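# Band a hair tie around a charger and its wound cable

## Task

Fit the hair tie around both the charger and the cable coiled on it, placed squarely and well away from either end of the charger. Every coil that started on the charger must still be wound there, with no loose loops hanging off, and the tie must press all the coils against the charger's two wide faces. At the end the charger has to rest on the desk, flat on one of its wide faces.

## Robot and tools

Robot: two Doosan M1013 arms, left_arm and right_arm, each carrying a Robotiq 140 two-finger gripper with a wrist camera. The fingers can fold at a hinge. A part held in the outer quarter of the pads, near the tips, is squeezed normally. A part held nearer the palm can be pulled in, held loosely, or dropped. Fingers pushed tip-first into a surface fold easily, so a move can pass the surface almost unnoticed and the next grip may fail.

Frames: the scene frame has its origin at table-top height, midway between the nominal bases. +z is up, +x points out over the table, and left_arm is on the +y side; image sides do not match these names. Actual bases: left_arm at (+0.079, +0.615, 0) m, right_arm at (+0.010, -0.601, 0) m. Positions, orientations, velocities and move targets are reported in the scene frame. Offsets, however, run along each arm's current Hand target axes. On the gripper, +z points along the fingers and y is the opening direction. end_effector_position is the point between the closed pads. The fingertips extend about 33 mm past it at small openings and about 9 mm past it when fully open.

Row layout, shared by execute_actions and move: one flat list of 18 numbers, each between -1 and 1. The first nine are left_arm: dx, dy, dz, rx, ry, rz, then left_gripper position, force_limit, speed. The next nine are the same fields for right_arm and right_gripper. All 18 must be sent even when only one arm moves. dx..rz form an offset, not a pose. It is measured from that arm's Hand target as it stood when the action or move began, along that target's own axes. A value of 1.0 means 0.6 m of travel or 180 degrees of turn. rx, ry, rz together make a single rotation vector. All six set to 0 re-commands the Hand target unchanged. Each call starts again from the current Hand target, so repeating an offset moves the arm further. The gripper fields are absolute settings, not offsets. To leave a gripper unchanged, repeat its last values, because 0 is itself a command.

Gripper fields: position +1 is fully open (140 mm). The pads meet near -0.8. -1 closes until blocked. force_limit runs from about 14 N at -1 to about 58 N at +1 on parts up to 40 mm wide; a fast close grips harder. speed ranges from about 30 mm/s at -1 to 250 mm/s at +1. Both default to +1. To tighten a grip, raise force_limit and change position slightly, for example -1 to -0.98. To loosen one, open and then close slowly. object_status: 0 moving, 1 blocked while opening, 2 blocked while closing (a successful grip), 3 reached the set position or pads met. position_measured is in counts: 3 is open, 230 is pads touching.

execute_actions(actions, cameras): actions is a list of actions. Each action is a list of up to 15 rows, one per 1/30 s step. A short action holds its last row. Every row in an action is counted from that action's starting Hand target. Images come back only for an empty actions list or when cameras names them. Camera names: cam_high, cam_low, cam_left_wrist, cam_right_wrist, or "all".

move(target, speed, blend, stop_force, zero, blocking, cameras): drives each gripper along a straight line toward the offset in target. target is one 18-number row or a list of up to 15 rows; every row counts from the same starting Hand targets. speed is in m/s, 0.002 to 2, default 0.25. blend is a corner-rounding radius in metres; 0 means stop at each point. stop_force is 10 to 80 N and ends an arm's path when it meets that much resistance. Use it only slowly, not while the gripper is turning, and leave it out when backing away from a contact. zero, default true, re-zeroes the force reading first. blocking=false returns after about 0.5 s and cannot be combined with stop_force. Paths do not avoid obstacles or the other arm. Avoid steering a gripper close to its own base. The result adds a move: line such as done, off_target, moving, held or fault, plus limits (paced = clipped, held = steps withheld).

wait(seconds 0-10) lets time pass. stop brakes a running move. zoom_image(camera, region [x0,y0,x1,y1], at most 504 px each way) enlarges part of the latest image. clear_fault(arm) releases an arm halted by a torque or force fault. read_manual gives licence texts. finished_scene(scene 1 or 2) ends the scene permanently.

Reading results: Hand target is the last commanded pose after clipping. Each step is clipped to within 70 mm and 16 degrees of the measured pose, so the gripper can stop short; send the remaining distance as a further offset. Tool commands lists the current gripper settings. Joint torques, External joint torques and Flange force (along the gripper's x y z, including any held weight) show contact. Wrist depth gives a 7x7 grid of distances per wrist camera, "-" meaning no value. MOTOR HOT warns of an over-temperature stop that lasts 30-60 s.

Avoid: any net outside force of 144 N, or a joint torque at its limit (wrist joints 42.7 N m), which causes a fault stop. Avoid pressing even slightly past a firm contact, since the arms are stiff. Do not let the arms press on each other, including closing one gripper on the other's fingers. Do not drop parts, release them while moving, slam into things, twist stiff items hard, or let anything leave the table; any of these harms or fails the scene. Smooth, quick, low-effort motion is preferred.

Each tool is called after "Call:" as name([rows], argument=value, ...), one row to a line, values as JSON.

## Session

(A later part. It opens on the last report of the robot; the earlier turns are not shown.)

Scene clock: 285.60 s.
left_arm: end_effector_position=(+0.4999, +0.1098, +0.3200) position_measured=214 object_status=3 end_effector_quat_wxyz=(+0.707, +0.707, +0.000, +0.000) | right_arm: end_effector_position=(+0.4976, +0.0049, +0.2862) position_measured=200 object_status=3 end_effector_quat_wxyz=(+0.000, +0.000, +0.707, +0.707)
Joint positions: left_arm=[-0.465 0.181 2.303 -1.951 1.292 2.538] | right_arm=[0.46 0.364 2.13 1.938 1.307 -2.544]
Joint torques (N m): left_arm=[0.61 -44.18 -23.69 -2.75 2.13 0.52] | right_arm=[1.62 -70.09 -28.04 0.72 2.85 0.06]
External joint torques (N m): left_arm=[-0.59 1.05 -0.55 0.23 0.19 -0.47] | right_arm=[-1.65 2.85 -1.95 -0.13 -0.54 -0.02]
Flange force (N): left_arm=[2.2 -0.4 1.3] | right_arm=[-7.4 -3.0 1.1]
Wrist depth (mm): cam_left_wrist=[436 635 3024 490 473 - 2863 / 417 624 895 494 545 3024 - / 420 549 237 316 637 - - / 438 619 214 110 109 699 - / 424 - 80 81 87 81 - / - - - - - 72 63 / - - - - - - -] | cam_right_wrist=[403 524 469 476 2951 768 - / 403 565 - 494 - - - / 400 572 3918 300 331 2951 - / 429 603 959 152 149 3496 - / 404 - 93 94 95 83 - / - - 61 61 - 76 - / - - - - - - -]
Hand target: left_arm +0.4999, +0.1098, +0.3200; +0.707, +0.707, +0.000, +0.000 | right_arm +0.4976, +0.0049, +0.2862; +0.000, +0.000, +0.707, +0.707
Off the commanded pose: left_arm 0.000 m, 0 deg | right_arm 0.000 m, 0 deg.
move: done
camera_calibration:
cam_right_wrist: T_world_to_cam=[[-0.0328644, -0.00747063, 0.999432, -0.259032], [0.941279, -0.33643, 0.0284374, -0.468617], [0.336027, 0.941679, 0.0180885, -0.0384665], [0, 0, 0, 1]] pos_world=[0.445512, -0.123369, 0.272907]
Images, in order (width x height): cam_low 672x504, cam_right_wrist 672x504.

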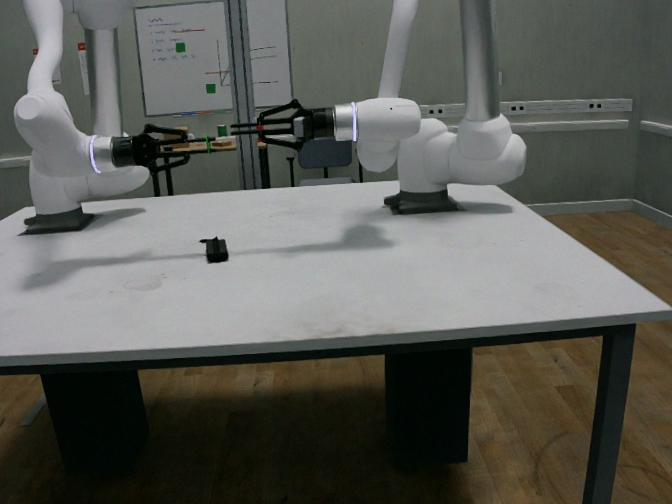

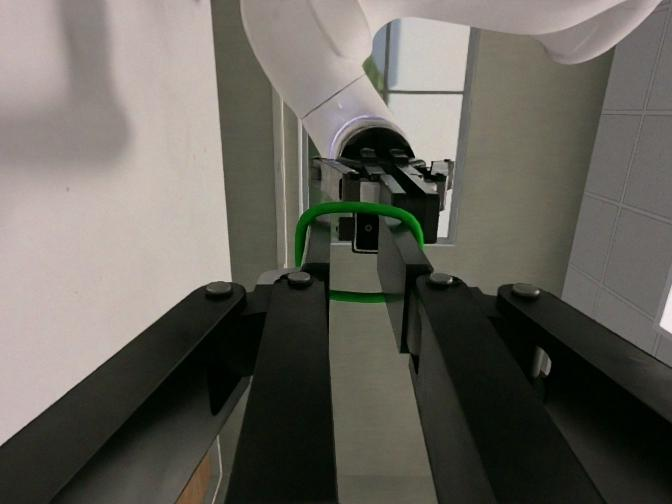

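Call:
move([
  [-0.0665,-0.1167,0.0997,0.5,0,0,0.0,0,0,0,0,-0.5582,0,0,0.5,-0.56,0,-0.5],
  [-0.0915,-0.3917,0.188,0.0638,-0.6757,0.6757,0.11,0,0,0,0,-0.5582,0,0,0.5,-0.56,0,-0.5],
], speed=0.4, blend=[0.05,0], cameras=["cam_left_wrist","cam_low","cam_high"])

Call:
zoom_image(camera="cam_left_wrist", region=[180, 80, 500, 400])

Scene clock: 393.93 s.
left_arm: end_effector_position=(+0.4452, -0.0030, +0.0850) position_measured=115 object_status=3 end_effector_quat_wxyz=(+0.000, -0.094, +0.996, +0.000) | right_arm: end_effector_position=(+0.4978, -0.3300, +0.2859) position_measured=200 object_status=3 end_effector_quat_wxyz=(+0.500, -0.500, -0.500, -0.500)
Joint positions: left_arm=[-1.084 0.412 1.733 0 0.997 3.438] | right_arm=[-0.185 0.286 2.256 1.409 1.682 -0.981]
Joint torques (N m): left_arm=[0.84 -78.42 -35.5 3.61 -0.13 0.5] | right_arm=[1.45 -58.83 -25.4 2.09 2.87 -0.06]
External joint torques (N m): left_arm=[-0.88 0.63 -0.31 0.03 0.13 -0.5] | right_arm=[-1.54 2.39 -1.56 -0.13 -0.54 0.06]
Flange force (N): left_arm=[1.3 -2.1 0.1] | right_arm=[-3.4 5.1 -3.4]
Wrist depth (mm): cam_left_wrist=[191 191 191 191 191 192 192 / 203 203 203 203 203 202 204 / 216 216 216 210 213 217 217 / 231 227 137 197 201 225 231 / - 86 246 218 246 81 82 / - - 264 270 269 - - / - - 294 287 300 - -] | cam_right_wrist=[3294 3392 383 386 431 2877 3852 / 3030 3443 1062 451 3443 2144 3852 / - 1015 1062 423 2841 3788 2841 / - 1028 1093 - 136 - 3918 / 784 - 93 94 95 83 743 / - - 61 64 - 76 - / - - - - - - -]
Hand target: left_arm +0.4452, -0.0030, +0.0850; +0.000, -0.094, +0.996, +0.000 | right_arm +0.4978, -0.3300, +0.2859; +0.500, -0.500, -0.500, -0.500
Off the commanded pose: left_arm 0.000 m, 0 deg | right_arm 0.000 m, 0 deg.
move: done
camera_calibration:
cam_left_wrist: T_world_to_cam=[[-0.190233, 0.981621, -0.0152067, 0.099013], [0.917125, 0.183218, 0.353995, -0.435655], [0.350275, 0.0533951, -0.935124, 0.0699274], [0, 0, 0, 1]] pos_world=[0.393892, -0.0211072, 0.221116]
Images, in order (width x height): cam_high 672x504, cam_low 672x504, cam_left_wrist 672x504.

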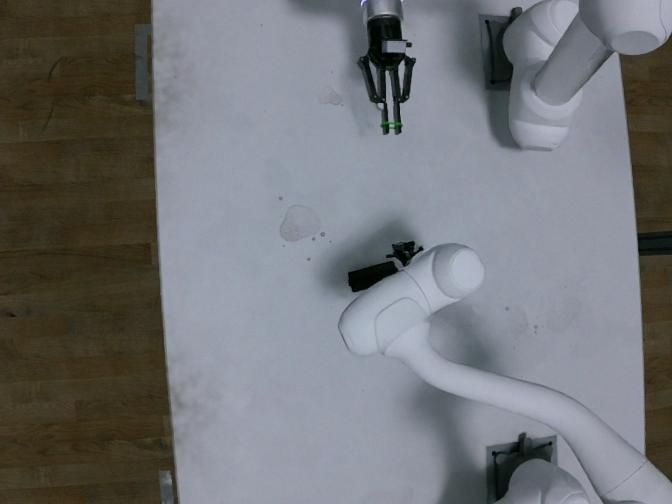

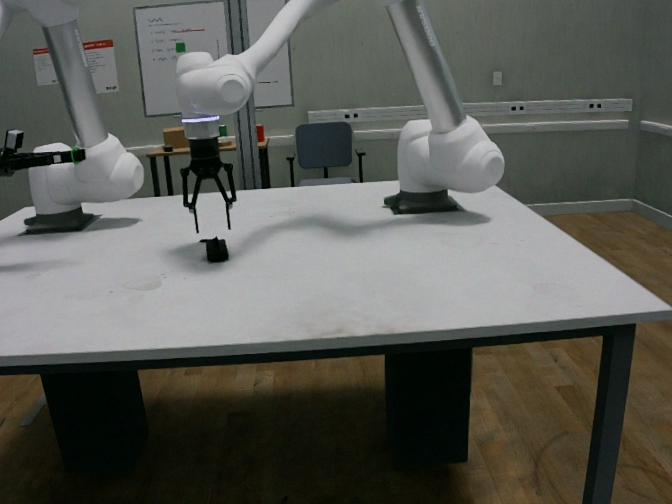

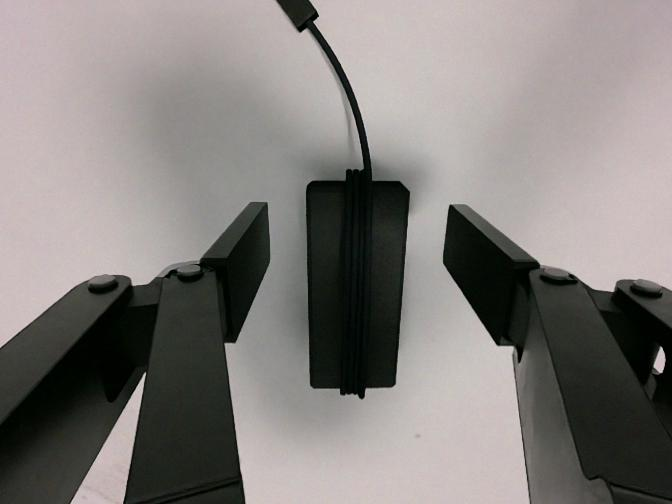

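Scaled by 1.575 from the camera's 672x504 image, which has a finer 960x720 frame.

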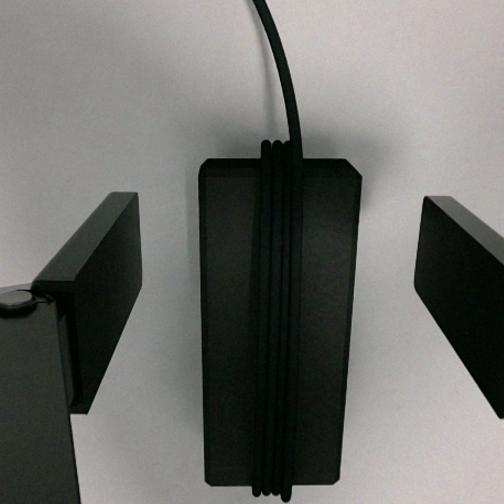

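Call:
move([
  [-0.0083,0.0023,0,0,0,0,0.11,0,0,0,0,0,0,0,0,-0.56,0,-0.5],
  [-0.0083,0.0023,0.0792,0,0,0,0.11,0,0,0,0,0,0,0,0,-0.56,0,-0.5],
  [-0.0083,0.0023,0.0792,0,0,0,-1,0,-1,0,0,0,0,0,0,-0.56,0,-0.5],
], speed=[0.1,0.08,0.06], cameras=["cam_left_wrist"])

Call:
move([
  [0,0,-0.0833,0,0,0,-1,0,-1,0,0,0,0,0,0,-0.56,0,-0.5],
  [-0.1045,0.1,-0.4375,0,0,0.56,-1,0,-1,-0.0165,0.0062,0.3167,0,0,0,-0.04,0,-0.6],
], speed=[0.1,0.35], blend=[0.02,0], cameras=["all"])

Call:
zoom_image(camera="cam_right_wrist", region=[220, 80, 480, 340])

Call:
zoom_image(camera="cam_high", region=[350, 160, 450, 320])

Call:
zoom_image(camera="cam_low", region=[110, 100, 270, 200])

Scene clock: 447.57 s.
left_arm: end_effector_position=(+0.4499, -0.0007, +0.0375) position_measured=155 object_status=0 end_effector_quat_wxyz=(+0.000, -0.094, +0.996, +0.000) | right_arm: end_effector_position=(+0.4978, -0.3300, +0.2859) position_measured=200 object_status=3 end_effector_quat_wxyz=(+0.500, -0.500, -0.500, -0.500)
Joint positions: left_arm=[-1.076 0.457 1.765 0 0.919 3.446] | right_arm=[-0.185 0.286 2.256 1.409 1.682 -0.981]
Joint torques (N m): left_arm=[1.29 -80.98 -33.51 3.52 -0.17 0.56] | right_arm=[1.6 -59.76 -24.99 2.03 2.92 -0.09]
External joint torques (N m): left_arm=[-1.27 1.14 -0.09 -0.1 0.19 -0.56] | right_arm=[-1.65 3.36 -1.91 -0.08 -0.59 0.09]
Flange force (N): left_arm=[1.8 -2.5 0.8] | right_arm=[-4.9 6.8 -3.7]
Wrist depth (mm): cam_left_wrist=[149 149 150 148 149 148 149 / 160 158 158 156 158 157 158 / 168 169 168 164 166 168 168 / 180 180 134 148 148 177 180 / - 86 86 160 163 81 82 / - 75 57 172 179 58 - / - - - 228 229 - -] | cam_right_wrist=[2705 4370 3201 385 460 3607 - / 3665 2705 1062 407 470 - - / 3607 992 1047 424 2877 3918 2806 / - 980 1024 - 136 3156 3443 / 682 - 93 94 95 83 753 / - - 61 64 - 76 - / - - - - - - -]
Hand target: left_arm +0.4499, -0.0007, +0.0375; +0.000, -0.094, +0.996, +0.000 | right_arm +0.4978, -0.3300, +0.2859; +0.500, -0.500, -0.500, -0.500
Off the commanded pose: left_arm 0.000 m, 0 deg | right_arm 0.000 m, 0 deg.
move: done
camera_calibration:
cam_left_wrist: T_world_to_cam=[[-0.190233, 0.981621, -0.0152067, 0.0969271], [0.917125, 0.183218, 0.353995, -0.423572], [0.350275, 0.0533951, -0.935124, 0.0237399], [0, 0, 0, 1]] pos_world=[0.398592, -0.0188072, 0.173616]
Images, in order (width x height): cam_left_wrist 672x504.

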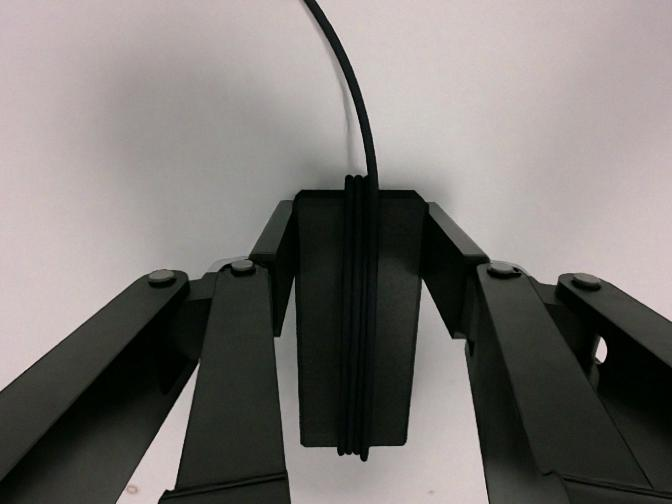

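Scene clock: 451.90 s.
left_arm: end_effector_position=(+0.5000, +0.0700, +0.3000) position_measured=155 object_status=2 end_effector_quat_wxyz=(+0.000, +0.707, +0.707, +0.000) | right_arm: end_effector_position=(+0.5014, -0.1400, +0.2762) position_measured=135 object_status=0 end_effector_quat_wxyz=(+0.500, -0.500, -0.500, -0.500)
Joint positions: left_arm=[-0.963 0.232 1.561 0 1.348 5.319] | right_arm=[0.199 0.322 2.231 1.728 1.468 -0.99]
Joint torques (N m): left_arm=[0.59 -68.4 -43.01 4.22 -0.14 0.52] | right_arm=[1.79 -63.45 -25.73 1.25 2.91 -0.05]
External joint torques (N m): left_arm=[-0.63 3.43 1.87 0.04 0.17 -0.52] | right_arm=[-1.5 2.54 -1.98 -0.14 -0.57 0.05]
Flange force (N): left_arm=[-2.3 -0.3 3.5] | right_arm=[-3.1 6.9 -0.8]
Wrist depth (mm): cam_left_wrist=[386 383 387 382 385 385 380 / 407 411 411 411 409 408 409 / 444 433 436 153 421 433 440 / 471 461 118 147 142 446 461 / - 86 80 160 161 81 82 / - 74 - 171 - 58 - / - - - 600 - - -] | cam_right_wrist=[- 2990 300 304 3071 3247 2841 / - 3201 895 3113 3294 - - / 3852 829 898 244 3551 3987 3201 / 871 851 139 - 146 920 3113 / - 91 93 574 156 103 92 / - - 475 476 503 - 66 / - - - 413 400 - -]
Hand target: left_arm +0.5000, +0.0700, +0.3000; +0.000, +0.707, +0.707, +0.000 | right_arm +0.5014, -0.1400, +0.2762; +0.500, -0.500, -0.500, -0.500
Off the commanded pose: left_arm 0.000 m, 0 deg | right_arm 0.000 m, 0 deg.
move: done
camera_calibration:
cam_left_wrist: T_world_to_cam=[[0.999889, 0.00290472, -0.0146053, -0.485728], [0.00788302, -0.935343, 0.353655, -0.0423926], [-0.0126337, -0.353731, -0.935262, 0.457967], [0, 0, 0, 1]] pos_world=[0.491794, 0.123756, 0.436218]
cam_right_wrist: T_world_to_cam=[[0.999439, -0.00595852, 0.0329698, -0.500544], [0.0290492, -0.336184, -0.941348, 0.204562], [0.0166929, 0.941778, -0.335822, 0.354715], [0, 0, 0, 1]] pos_world=[0.4884, -0.268275, 0.328188]

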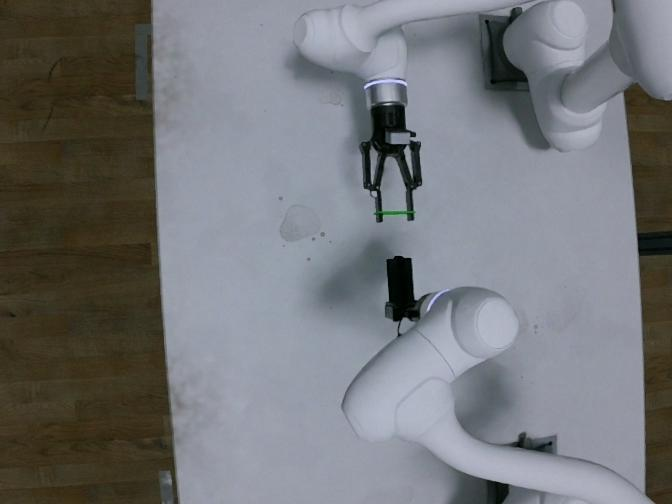

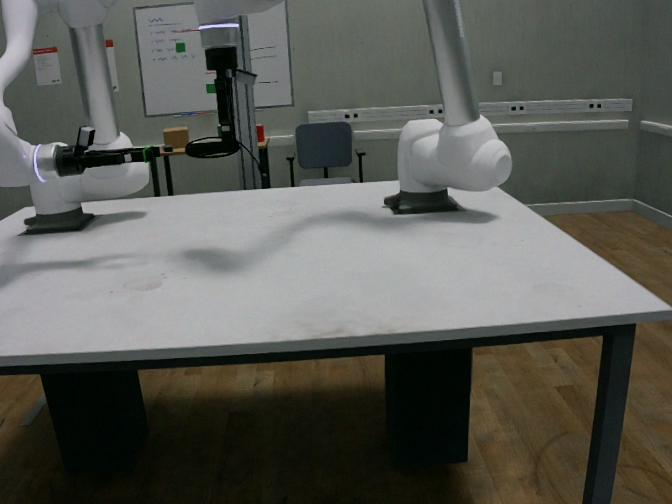

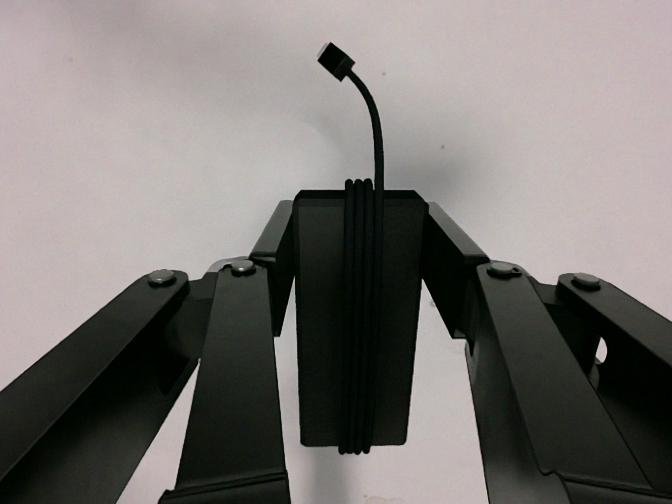

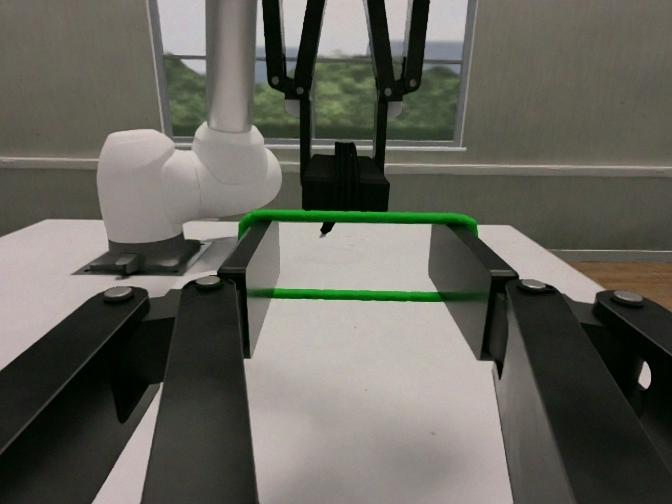

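Scaled by 1.938 from the camera's 672x504 image, which has a finer 960x720 frame.

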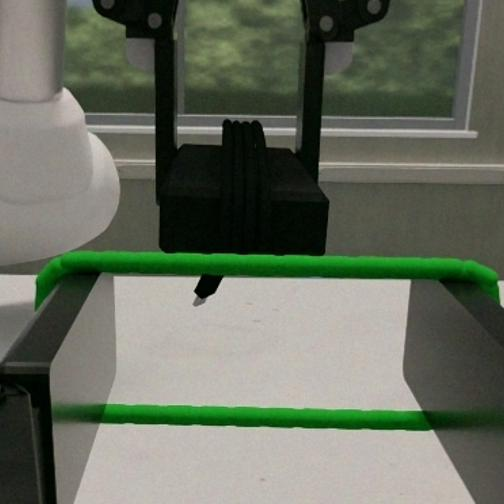

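Scaled by 3.150 from the camera's 672x504 image, which has a finer 960x720 frame.

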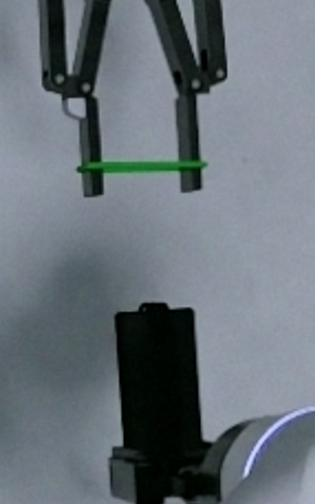

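Scaled by 3.150 from the camera's 672x504 image, which has a finer 960x720 frame.

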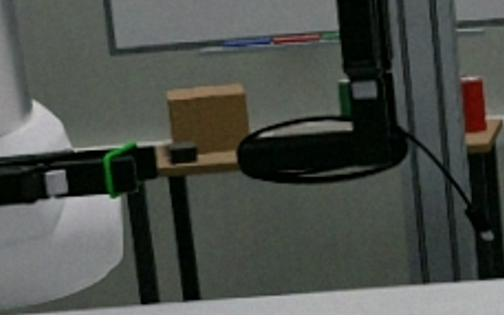

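Call:
zoom_image(camera="cam_low", region=[175, 120, 265, 180])

Call:
zoom_image(camera="cam_right_wrist", region=[270, 110, 420, 250])

Call:
zoom_image(camera="cam_left_wrist", region=[270, 30, 450, 470])

Scaled by 5.600 from the camera's 672x504 image, which has a finer 960x720 frame.

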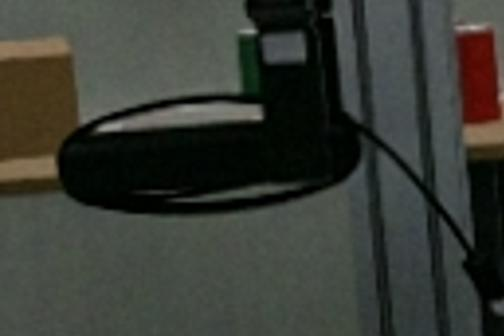

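Scaled by 3.360 from the camera's 672x504 image, which has a finer 960x720 frame.

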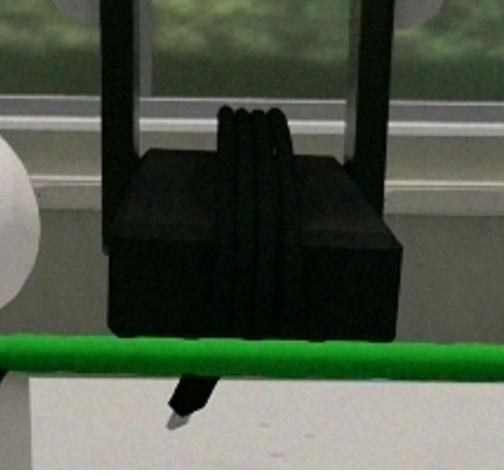

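Scaled by 1.145 from the camera's 672x504 image, which has a finer 960x720 frame.

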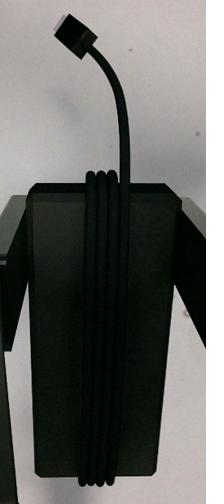

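Call:
move([
  [0,0,0,0,0,0,-1,0,-1,0.0033,-0.0018,0.05,0,0,0,-0.04,0,-0.6],
  [0,0,0,0,0,0,-1,0,-1,0.0033,-0.0018,0.1833,0,0,0,-0.04,0,-0.6],
], speed=[0.15,0.1], blend=[0.02,0], cameras=["cam_right_wrist","cam_low","cam_high","cam_left_wrist"])

Call:
zoom_image(camera="cam_right_wrist", region=[220, 100, 480, 360])

Call:
zoom_image(camera="cam_low", region=[150, 110, 270, 190])

Call:
zoom_image(camera="cam_high", region=[350, 200, 450, 320])

Scene clock: 551.17 s.
left_arm: end_effector_position=(+0.5000, +0.0700, +0.3000) position_measured=155 object_status=2 end_effector_quat_wxyz=(+0.000, +0.707, +0.707, +0.000) | right_arm: end_effector_position=(+0.5003, -0.0300, +0.2782) position_measured=135 object_status=3 end_effector_quat_wxyz=(+0.500, -0.500, -0.500, -0.500)
Joint positions: left_arm=[-0.963 0.232 1.561 0 1.348 5.319] | right_arm=[0.4 0.361 2.16 1.893 1.349 -0.986]
Joint torques (N m): left_arm=[-1.26 -69.26 -44.77 3.52 -1.05 0.55] | right_arm=[2.22 -68.17 -27.74 0.77 2.53 -0.02]
External joint torques (N m): left_arm=[1.2 4.1 3.55 0.75 1.08 -0.55] | right_arm=[-2.35 2.15 -1.39 -0.06 -0.2 0.02]
Flange force (N): left_arm=[0.7 0.7 4.5] | right_arm=[-2.6 6.2 -1.7]
Wrist depth (mm): cam_left_wrist=[387 386 385 382 385 383 383 / 408 408 408 407 412 407 409 / 449 440 436 153 429 436 433 / 475 462 118 147 147 456 467 / - 86 80 160 161 81 82 / - 75 57 171 180 58 - / - - - 588 - - -] | cam_right_wrist=[2738 2951 202 2951 202 2273 - / 4456 3665 738 3156 217 - 2951 / 3294 738 817 209 224 3342 3156 / 800 763 117 139 141 115 3294 / - 91 105 633 147 103 91 / - - 479 503 501 - - / - - 403 404 404 - -]
Hand target: left_arm +0.5000, +0.0700, +0.3000; +0.000, +0.707, +0.707, +0.000 | right_arm +0.5003, -0.0300, +0.2782; +0.500, -0.500, -0.500, -0.500
Off the commanded pose: left_arm 0.000 m, 0 deg | right_arm 0.000 m, 0 deg.
move: done; blend cut to 0.015 m at target 1
camera_calibration:
cam_left_wrist: T_world_to_cam=[[0.999889, 0.00290701, -0.0146052, -0.485729], [0.00788348, -0.935388, 0.353534, -0.0422997], [-0.0126338, -0.35361, -0.935308, 0.457879], [0, 0, 0, 1]] pos_world=[0.491794, 0.123756, 0.436118]
cam_right_wrist: T_world_to_cam=[[0.999439, -0.00595902, 0.0329684, -0.498858], [0.0290477, -0.336184, -0.941348, 0.243552], [0.0166929, 0.941778, -0.335822, 0.251843], [0, 0, 0, 1]] pos_world=[0.4873, -0.158275, 0.330288]

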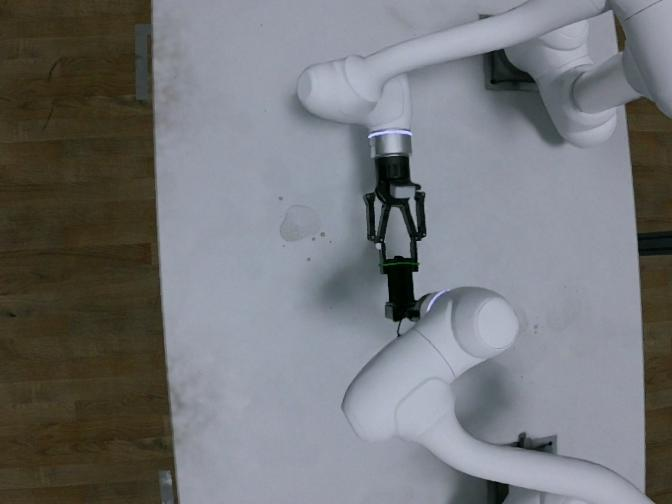

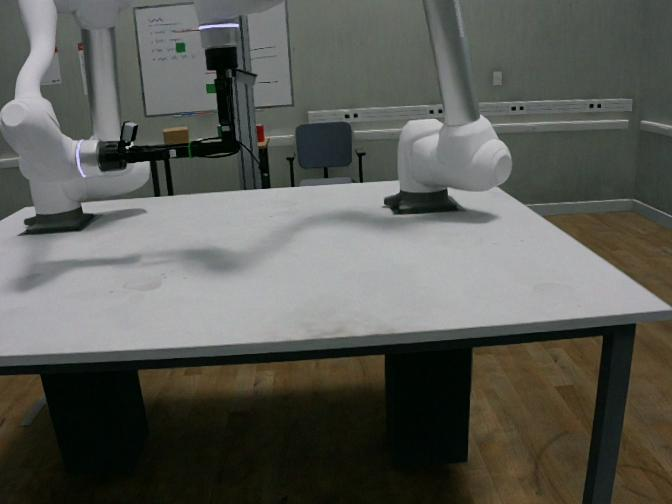

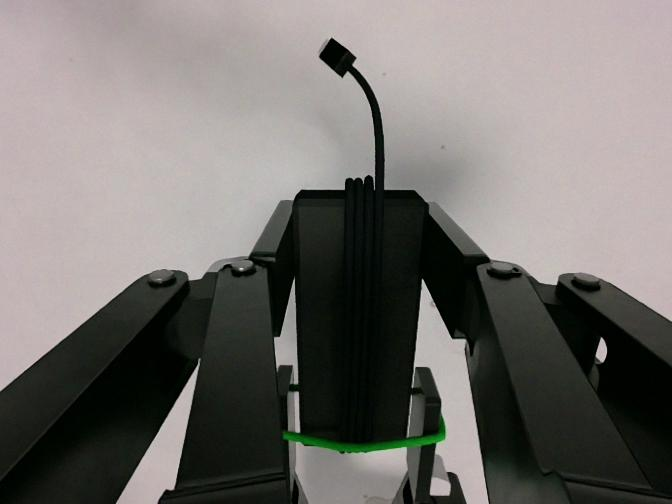

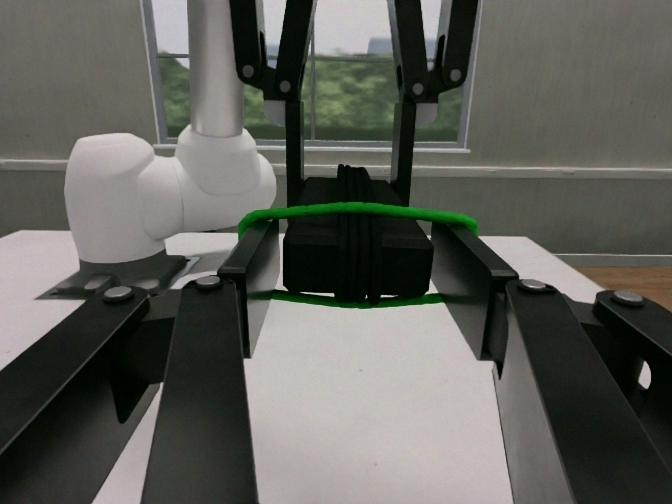

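Scaled by 1.938 from the camera's 672x504 image, which has a finer 960x720 frame.

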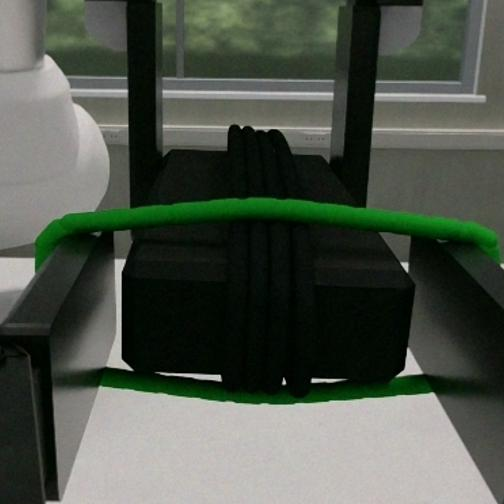

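Scaled by 4.200 from the camera's 672x504 image, which has a finer 960x720 frame.

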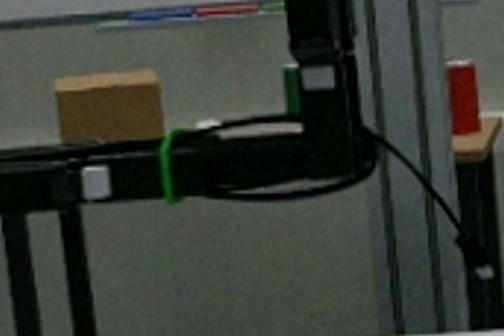

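Scaled by 4.200 from the camera's 672x504 image, which has a finer 960x720 frame.

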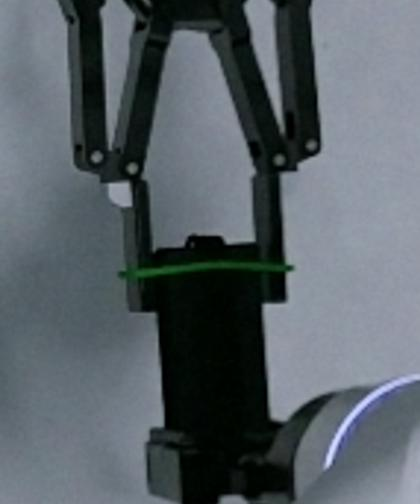

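Call:
move([
  [0,0,0,0,0,0,-1,0,-1,0,0.0012,0.075,0,0,0,-0.04,0,-0.6],
  [0,0,0,0,0,0,-1,0,-1,0,0.0012,0.075,0,0,0.5,-0.04,0,-0.6],
], speed=[0.08,0.25], cameras=["cam_right_wrist","cam_low","cam_high","cam_left_wrist"])

Call:
zoom_image(camera="cam_left_wrist", region=[250, 160, 480, 480])

Call:
zoom_image(camera="cam_low", region=[150, 110, 270, 190])

Call:
zoom_image(camera="cam_high", region=[350, 200, 450, 320])

Call:
zoom_image(camera="cam_right_wrist", region=[220, 120, 480, 400])

Scene clock: 588.03 s.
left_arm: end_effector_position=(+0.5001, +0.0700, +0.3000) position_measured=155 object_status=2 end_effector_quat_wxyz=(+0.000, +0.707, +0.707, +0.000) | right_arm: end_effector_position=(+0.5009, +0.0150, +0.2781) position_measured=135 object_status=3 end_effector_quat_wxyz=(+0.707, -0.707, +0.000, +0.000)
Joint positions: left_arm=[-0.963 0.232 1.561 0 1.348 5.319] | right_arm=[0.474 0.385 2.119 1.952 1.303 0.585]
Joint torques (N m): left_arm=[0.06 -68.51 -42.98 4.03 -0.12 0.5] | right_arm=[0.55 -71.79 -27.92 0.96 2.65 -0.01]
External joint torques (N m): left_arm=[-0.01 2.84 1.59 0.25 0.16 -0.5] | right_arm=[-0.55 2.46 -1.91 -0.45 -0.32 -0.04]
Flange force (N): left_arm=[-1.5 0.2 2.9] | right_arm=[6.3 2.6 2.1]
Wrist depth (mm): cam_left_wrist=[389 387 385 379 379 383 383 / 410 407 390 409 407 409 405 / 439 438 437 145 426 434 431 / 475 461 118 145 148 459 459 / - 86 80 149 159 81 81 / - 75 - 145 - 58 - / - - - 151 - - -] | cam_right_wrist=[2951 - 3071 2877 - 618 415 / 167 169 2990 3113 - 577 414 / 176 175 176 173 265 663 411 / 189 712 117 93 132 529 409 / - 91 93 95 98 103 92 / - - - 104 781 - 66 / - - - 4058 - - -]
Hand target: left_arm +0.5000, +0.0700, +0.3000; +0.000, +0.707, +0.707, +0.000 | right_arm +0.5010, +0.0150, +0.2783; +0.707, -0.707, +0.000, +0.000
Off the commanded pose: left_arm 0.000 m, 0 deg | right_arm 0.000 m, 0 deg.
move: done
camera_calibration:
cam_left_wrist: T_world_to_cam=[[0.999889, 0.00290472, -0.0146053, -0.485729], [0.00788302, -0.935343, 0.353655, -0.0423572], [-0.0126337, -0.353731, -0.935262, 0.457874], [0, 0, 0, 1]] pos_world=[0.491794, 0.123756, 0.436118]
cam_right_wrist: T_world_to_cam=[[0.0327571, -0.00587805, -0.999446, 0.272153], [-0.940823, -0.337669, -0.0288498, 0.490629], [-0.337312, 0.941247, -0.0165913, 0.29795], [0, 0, 0, 1]] pos_world=[0.553182, -0.113175, 0.2911]

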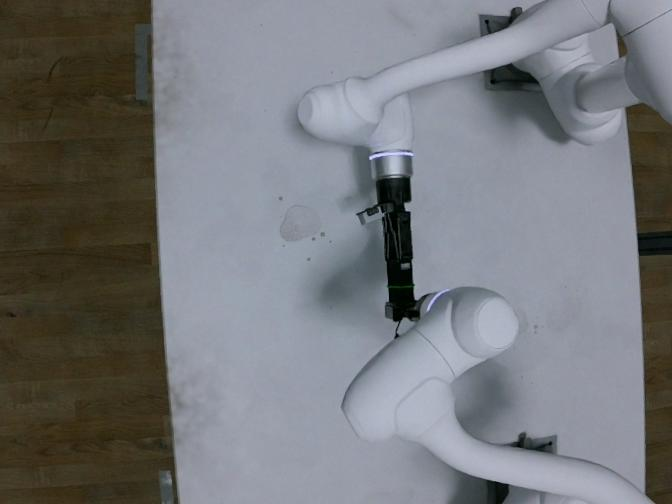

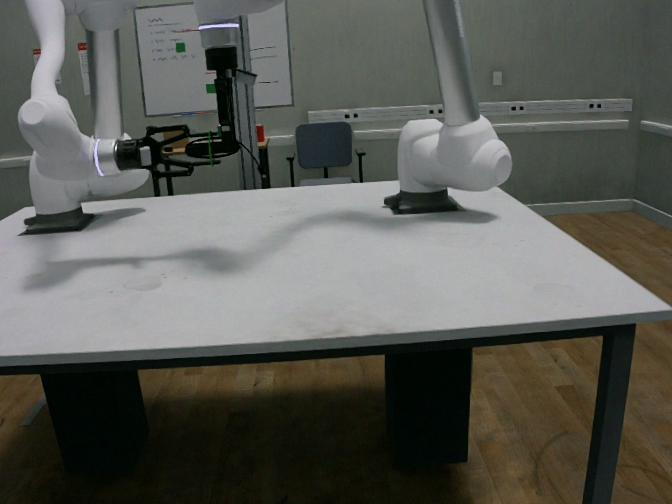

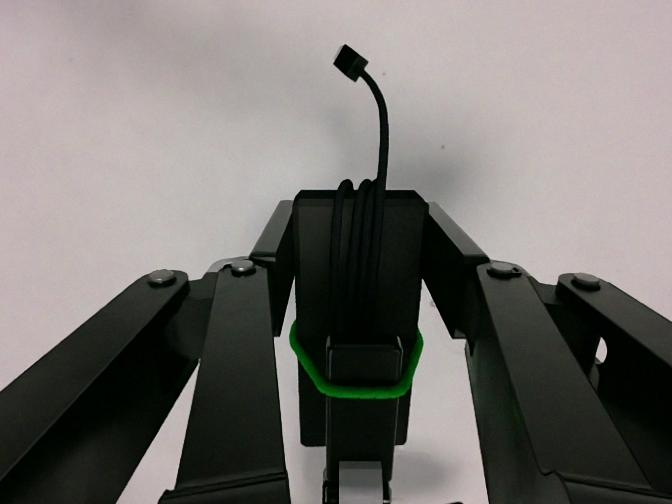

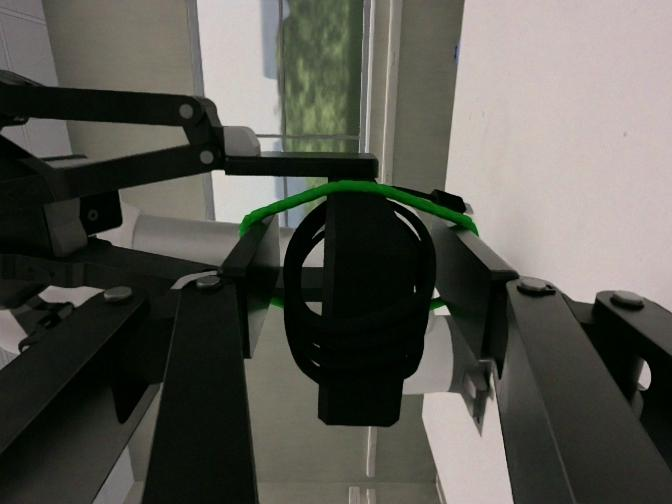

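Scaled by 1.575 from the camera's 672x504 image, which has a finer 960x720 frame.

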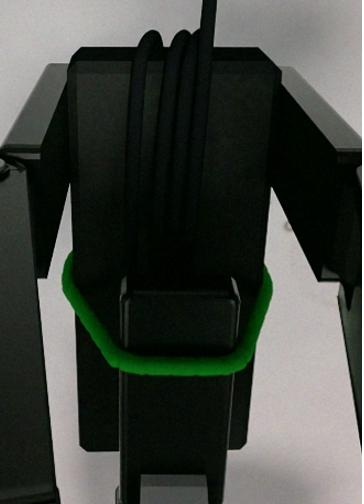

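Scaled by 4.200 from the camera's 672x504 image, which has a finer 960x720 frame.

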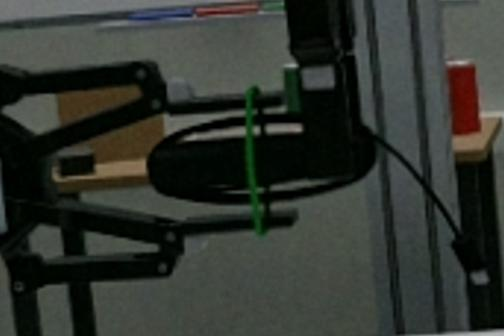

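Scaled by 4.200 from the camera's 672x504 image, which has a finer 960x720 frame.

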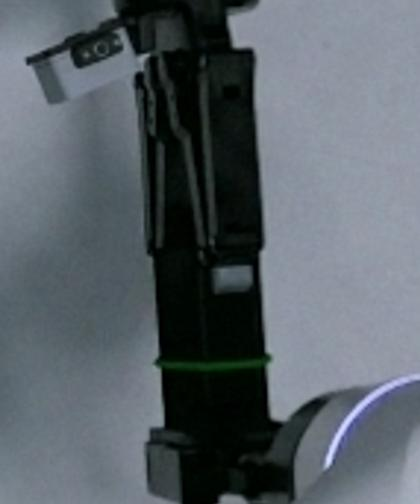

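Scaled by 1.800 from the camera's 672x504 image, which has a finer 960x720 frame.

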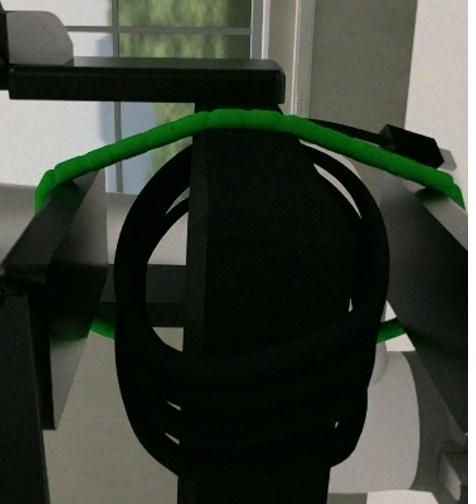

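Call:
move([
  [0,0,0,0,0,0,-1,0,-1,0,0,0,0,0,0,-1,-0.4,-1],
], speed=[0.06], cameras=["cam_right_wrist","cam_low","cam_left_wrist"])

Call:
zoom_image(camera="cam_left_wrist", region=[250, 160, 480, 480])

Call:
zoom_image(camera="cam_low", region=[150, 110, 270, 190])

Call:
zoom_image(camera="cam_right_wrist", region=[220, 120, 480, 400])

Scene clock: 639.43 s.
left_arm: end_effector_position=(+0.5000, +0.0701, +0.2999) position_measured=155 object_status=2 end_effector_quat_wxyz=(+0.000, +0.707, +0.707, +0.000) | right_arm: end_effector_position=(+0.5010, +0.0150, +0.2784) position_measured=188 object_status=0 end_effector_quat_wxyz=(+0.707, -0.707, +0.000, +0.000)
Joint positions: left_arm=[-0.963 0.232 1.561 0 1.348 5.319] | right_arm=[0.473 0.385 2.118 1.952 1.303 0.585]
Joint torques (N m): left_arm=[-1.78 -76.24 -50.89 2.76 -1.06 0.45] | right_arm=[2.22 -63.27 -23.62 -1.55 -0.97 -0.44]
External joint torques (N m): left_arm=[1.73 10.94 9.65 1.5 1.09 -0.45] | right_arm=[-2.16 -5.9 -6.2 2.06 3.31 0.39]
Flange force (N): left_arm=[2.2 0.6 15.4] | right_arm=[5.4 -8.9 -1.6]
Wrist depth (mm): cam_left_wrist=[385 387 385 385 385 381 381 / 411 411 411 411 401 407 404 / 440 438 435 146 429 434 437 / 467 454 118 149 147 459 460 / - 86 80 155 155 81 81 / - 75 - 165 178 58 - / - - - 161 - - -] | cam_right_wrist=[3918 3030 2990 2914 - 618 419 / 166 169 3113 3201 3156 613 412 / 182 724 3294 171 286 577 415 / 188 717 770 94 107 503 412 / 215 81 94 95 94 89 374 / - - 61 103 103 - 78 / - - - - - - 67]
Hand target: left_arm +0.5000, +0.0700, +0.3000; +0.000, +0.707, +0.707, +0.000 | right_arm +0.5010, +0.0150, +0.2783; +0.707, -0.707, +0.000, +0.000
Off the commanded pose: left_arm 0.000 m, 0 deg | right_arm 0.000 m, 0 deg.
move: done
camera_calibration:
cam_left_wrist: T_world_to_cam=[[0.999889, 0.00290734, -0.0146053, -0.485729], [0.00788383, -0.935388, 0.353534, -0.0422999], [-0.0126338, -0.35361, -0.935308, 0.457879], [0, 0, 0, 1]] pos_world=[0.491794, 0.123756, 0.436118]
cam_right_wrist: T_world_to_cam=[[0.0331014, -0.00565152, -0.999436, 0.272286], [-0.940811, -0.337666, -0.0292504, 0.490747], [-0.33731, 0.941249, -0.0164942, 0.297926], [0, 0, 0, 1]] pos_world=[0.553181, -0.113176, 0.291401]
Images, in order (width x height): cam_low 672x504, cam_left_wrist 672x504, cam_right_wrist 672x504.

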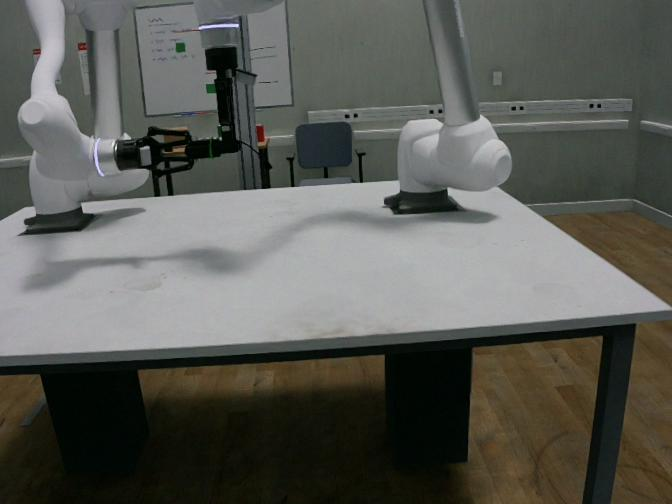

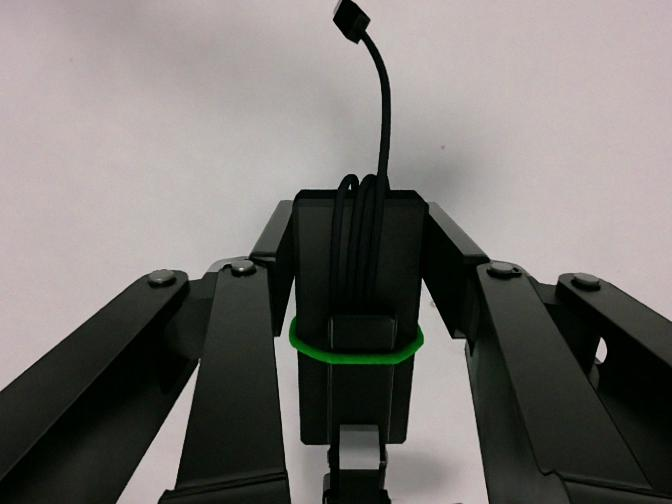

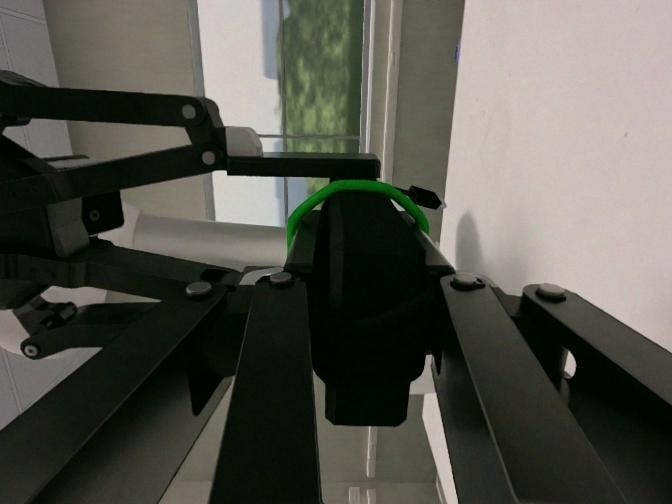

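Scaled by 1.575 from the camera's 672x504 image, which has a finer 960x720 frame.

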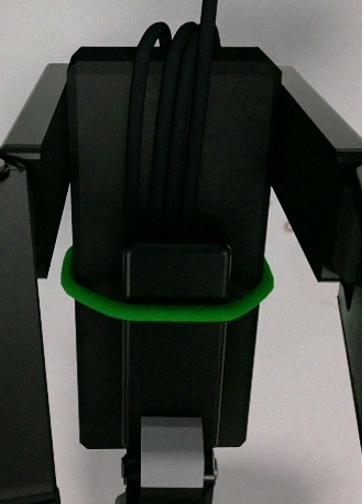

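Scaled by 4.200 from the camera's 672x504 image, which has a finer 960x720 frame.

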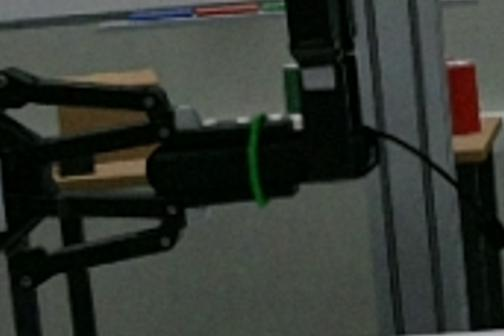

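Scaled by 1.800 from the camera's 672x504 image, which has a finer 960x720 frame.

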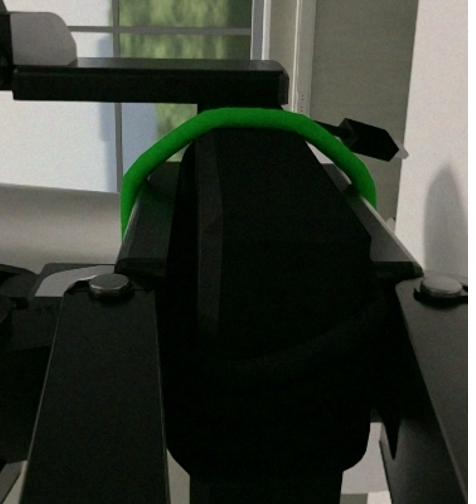

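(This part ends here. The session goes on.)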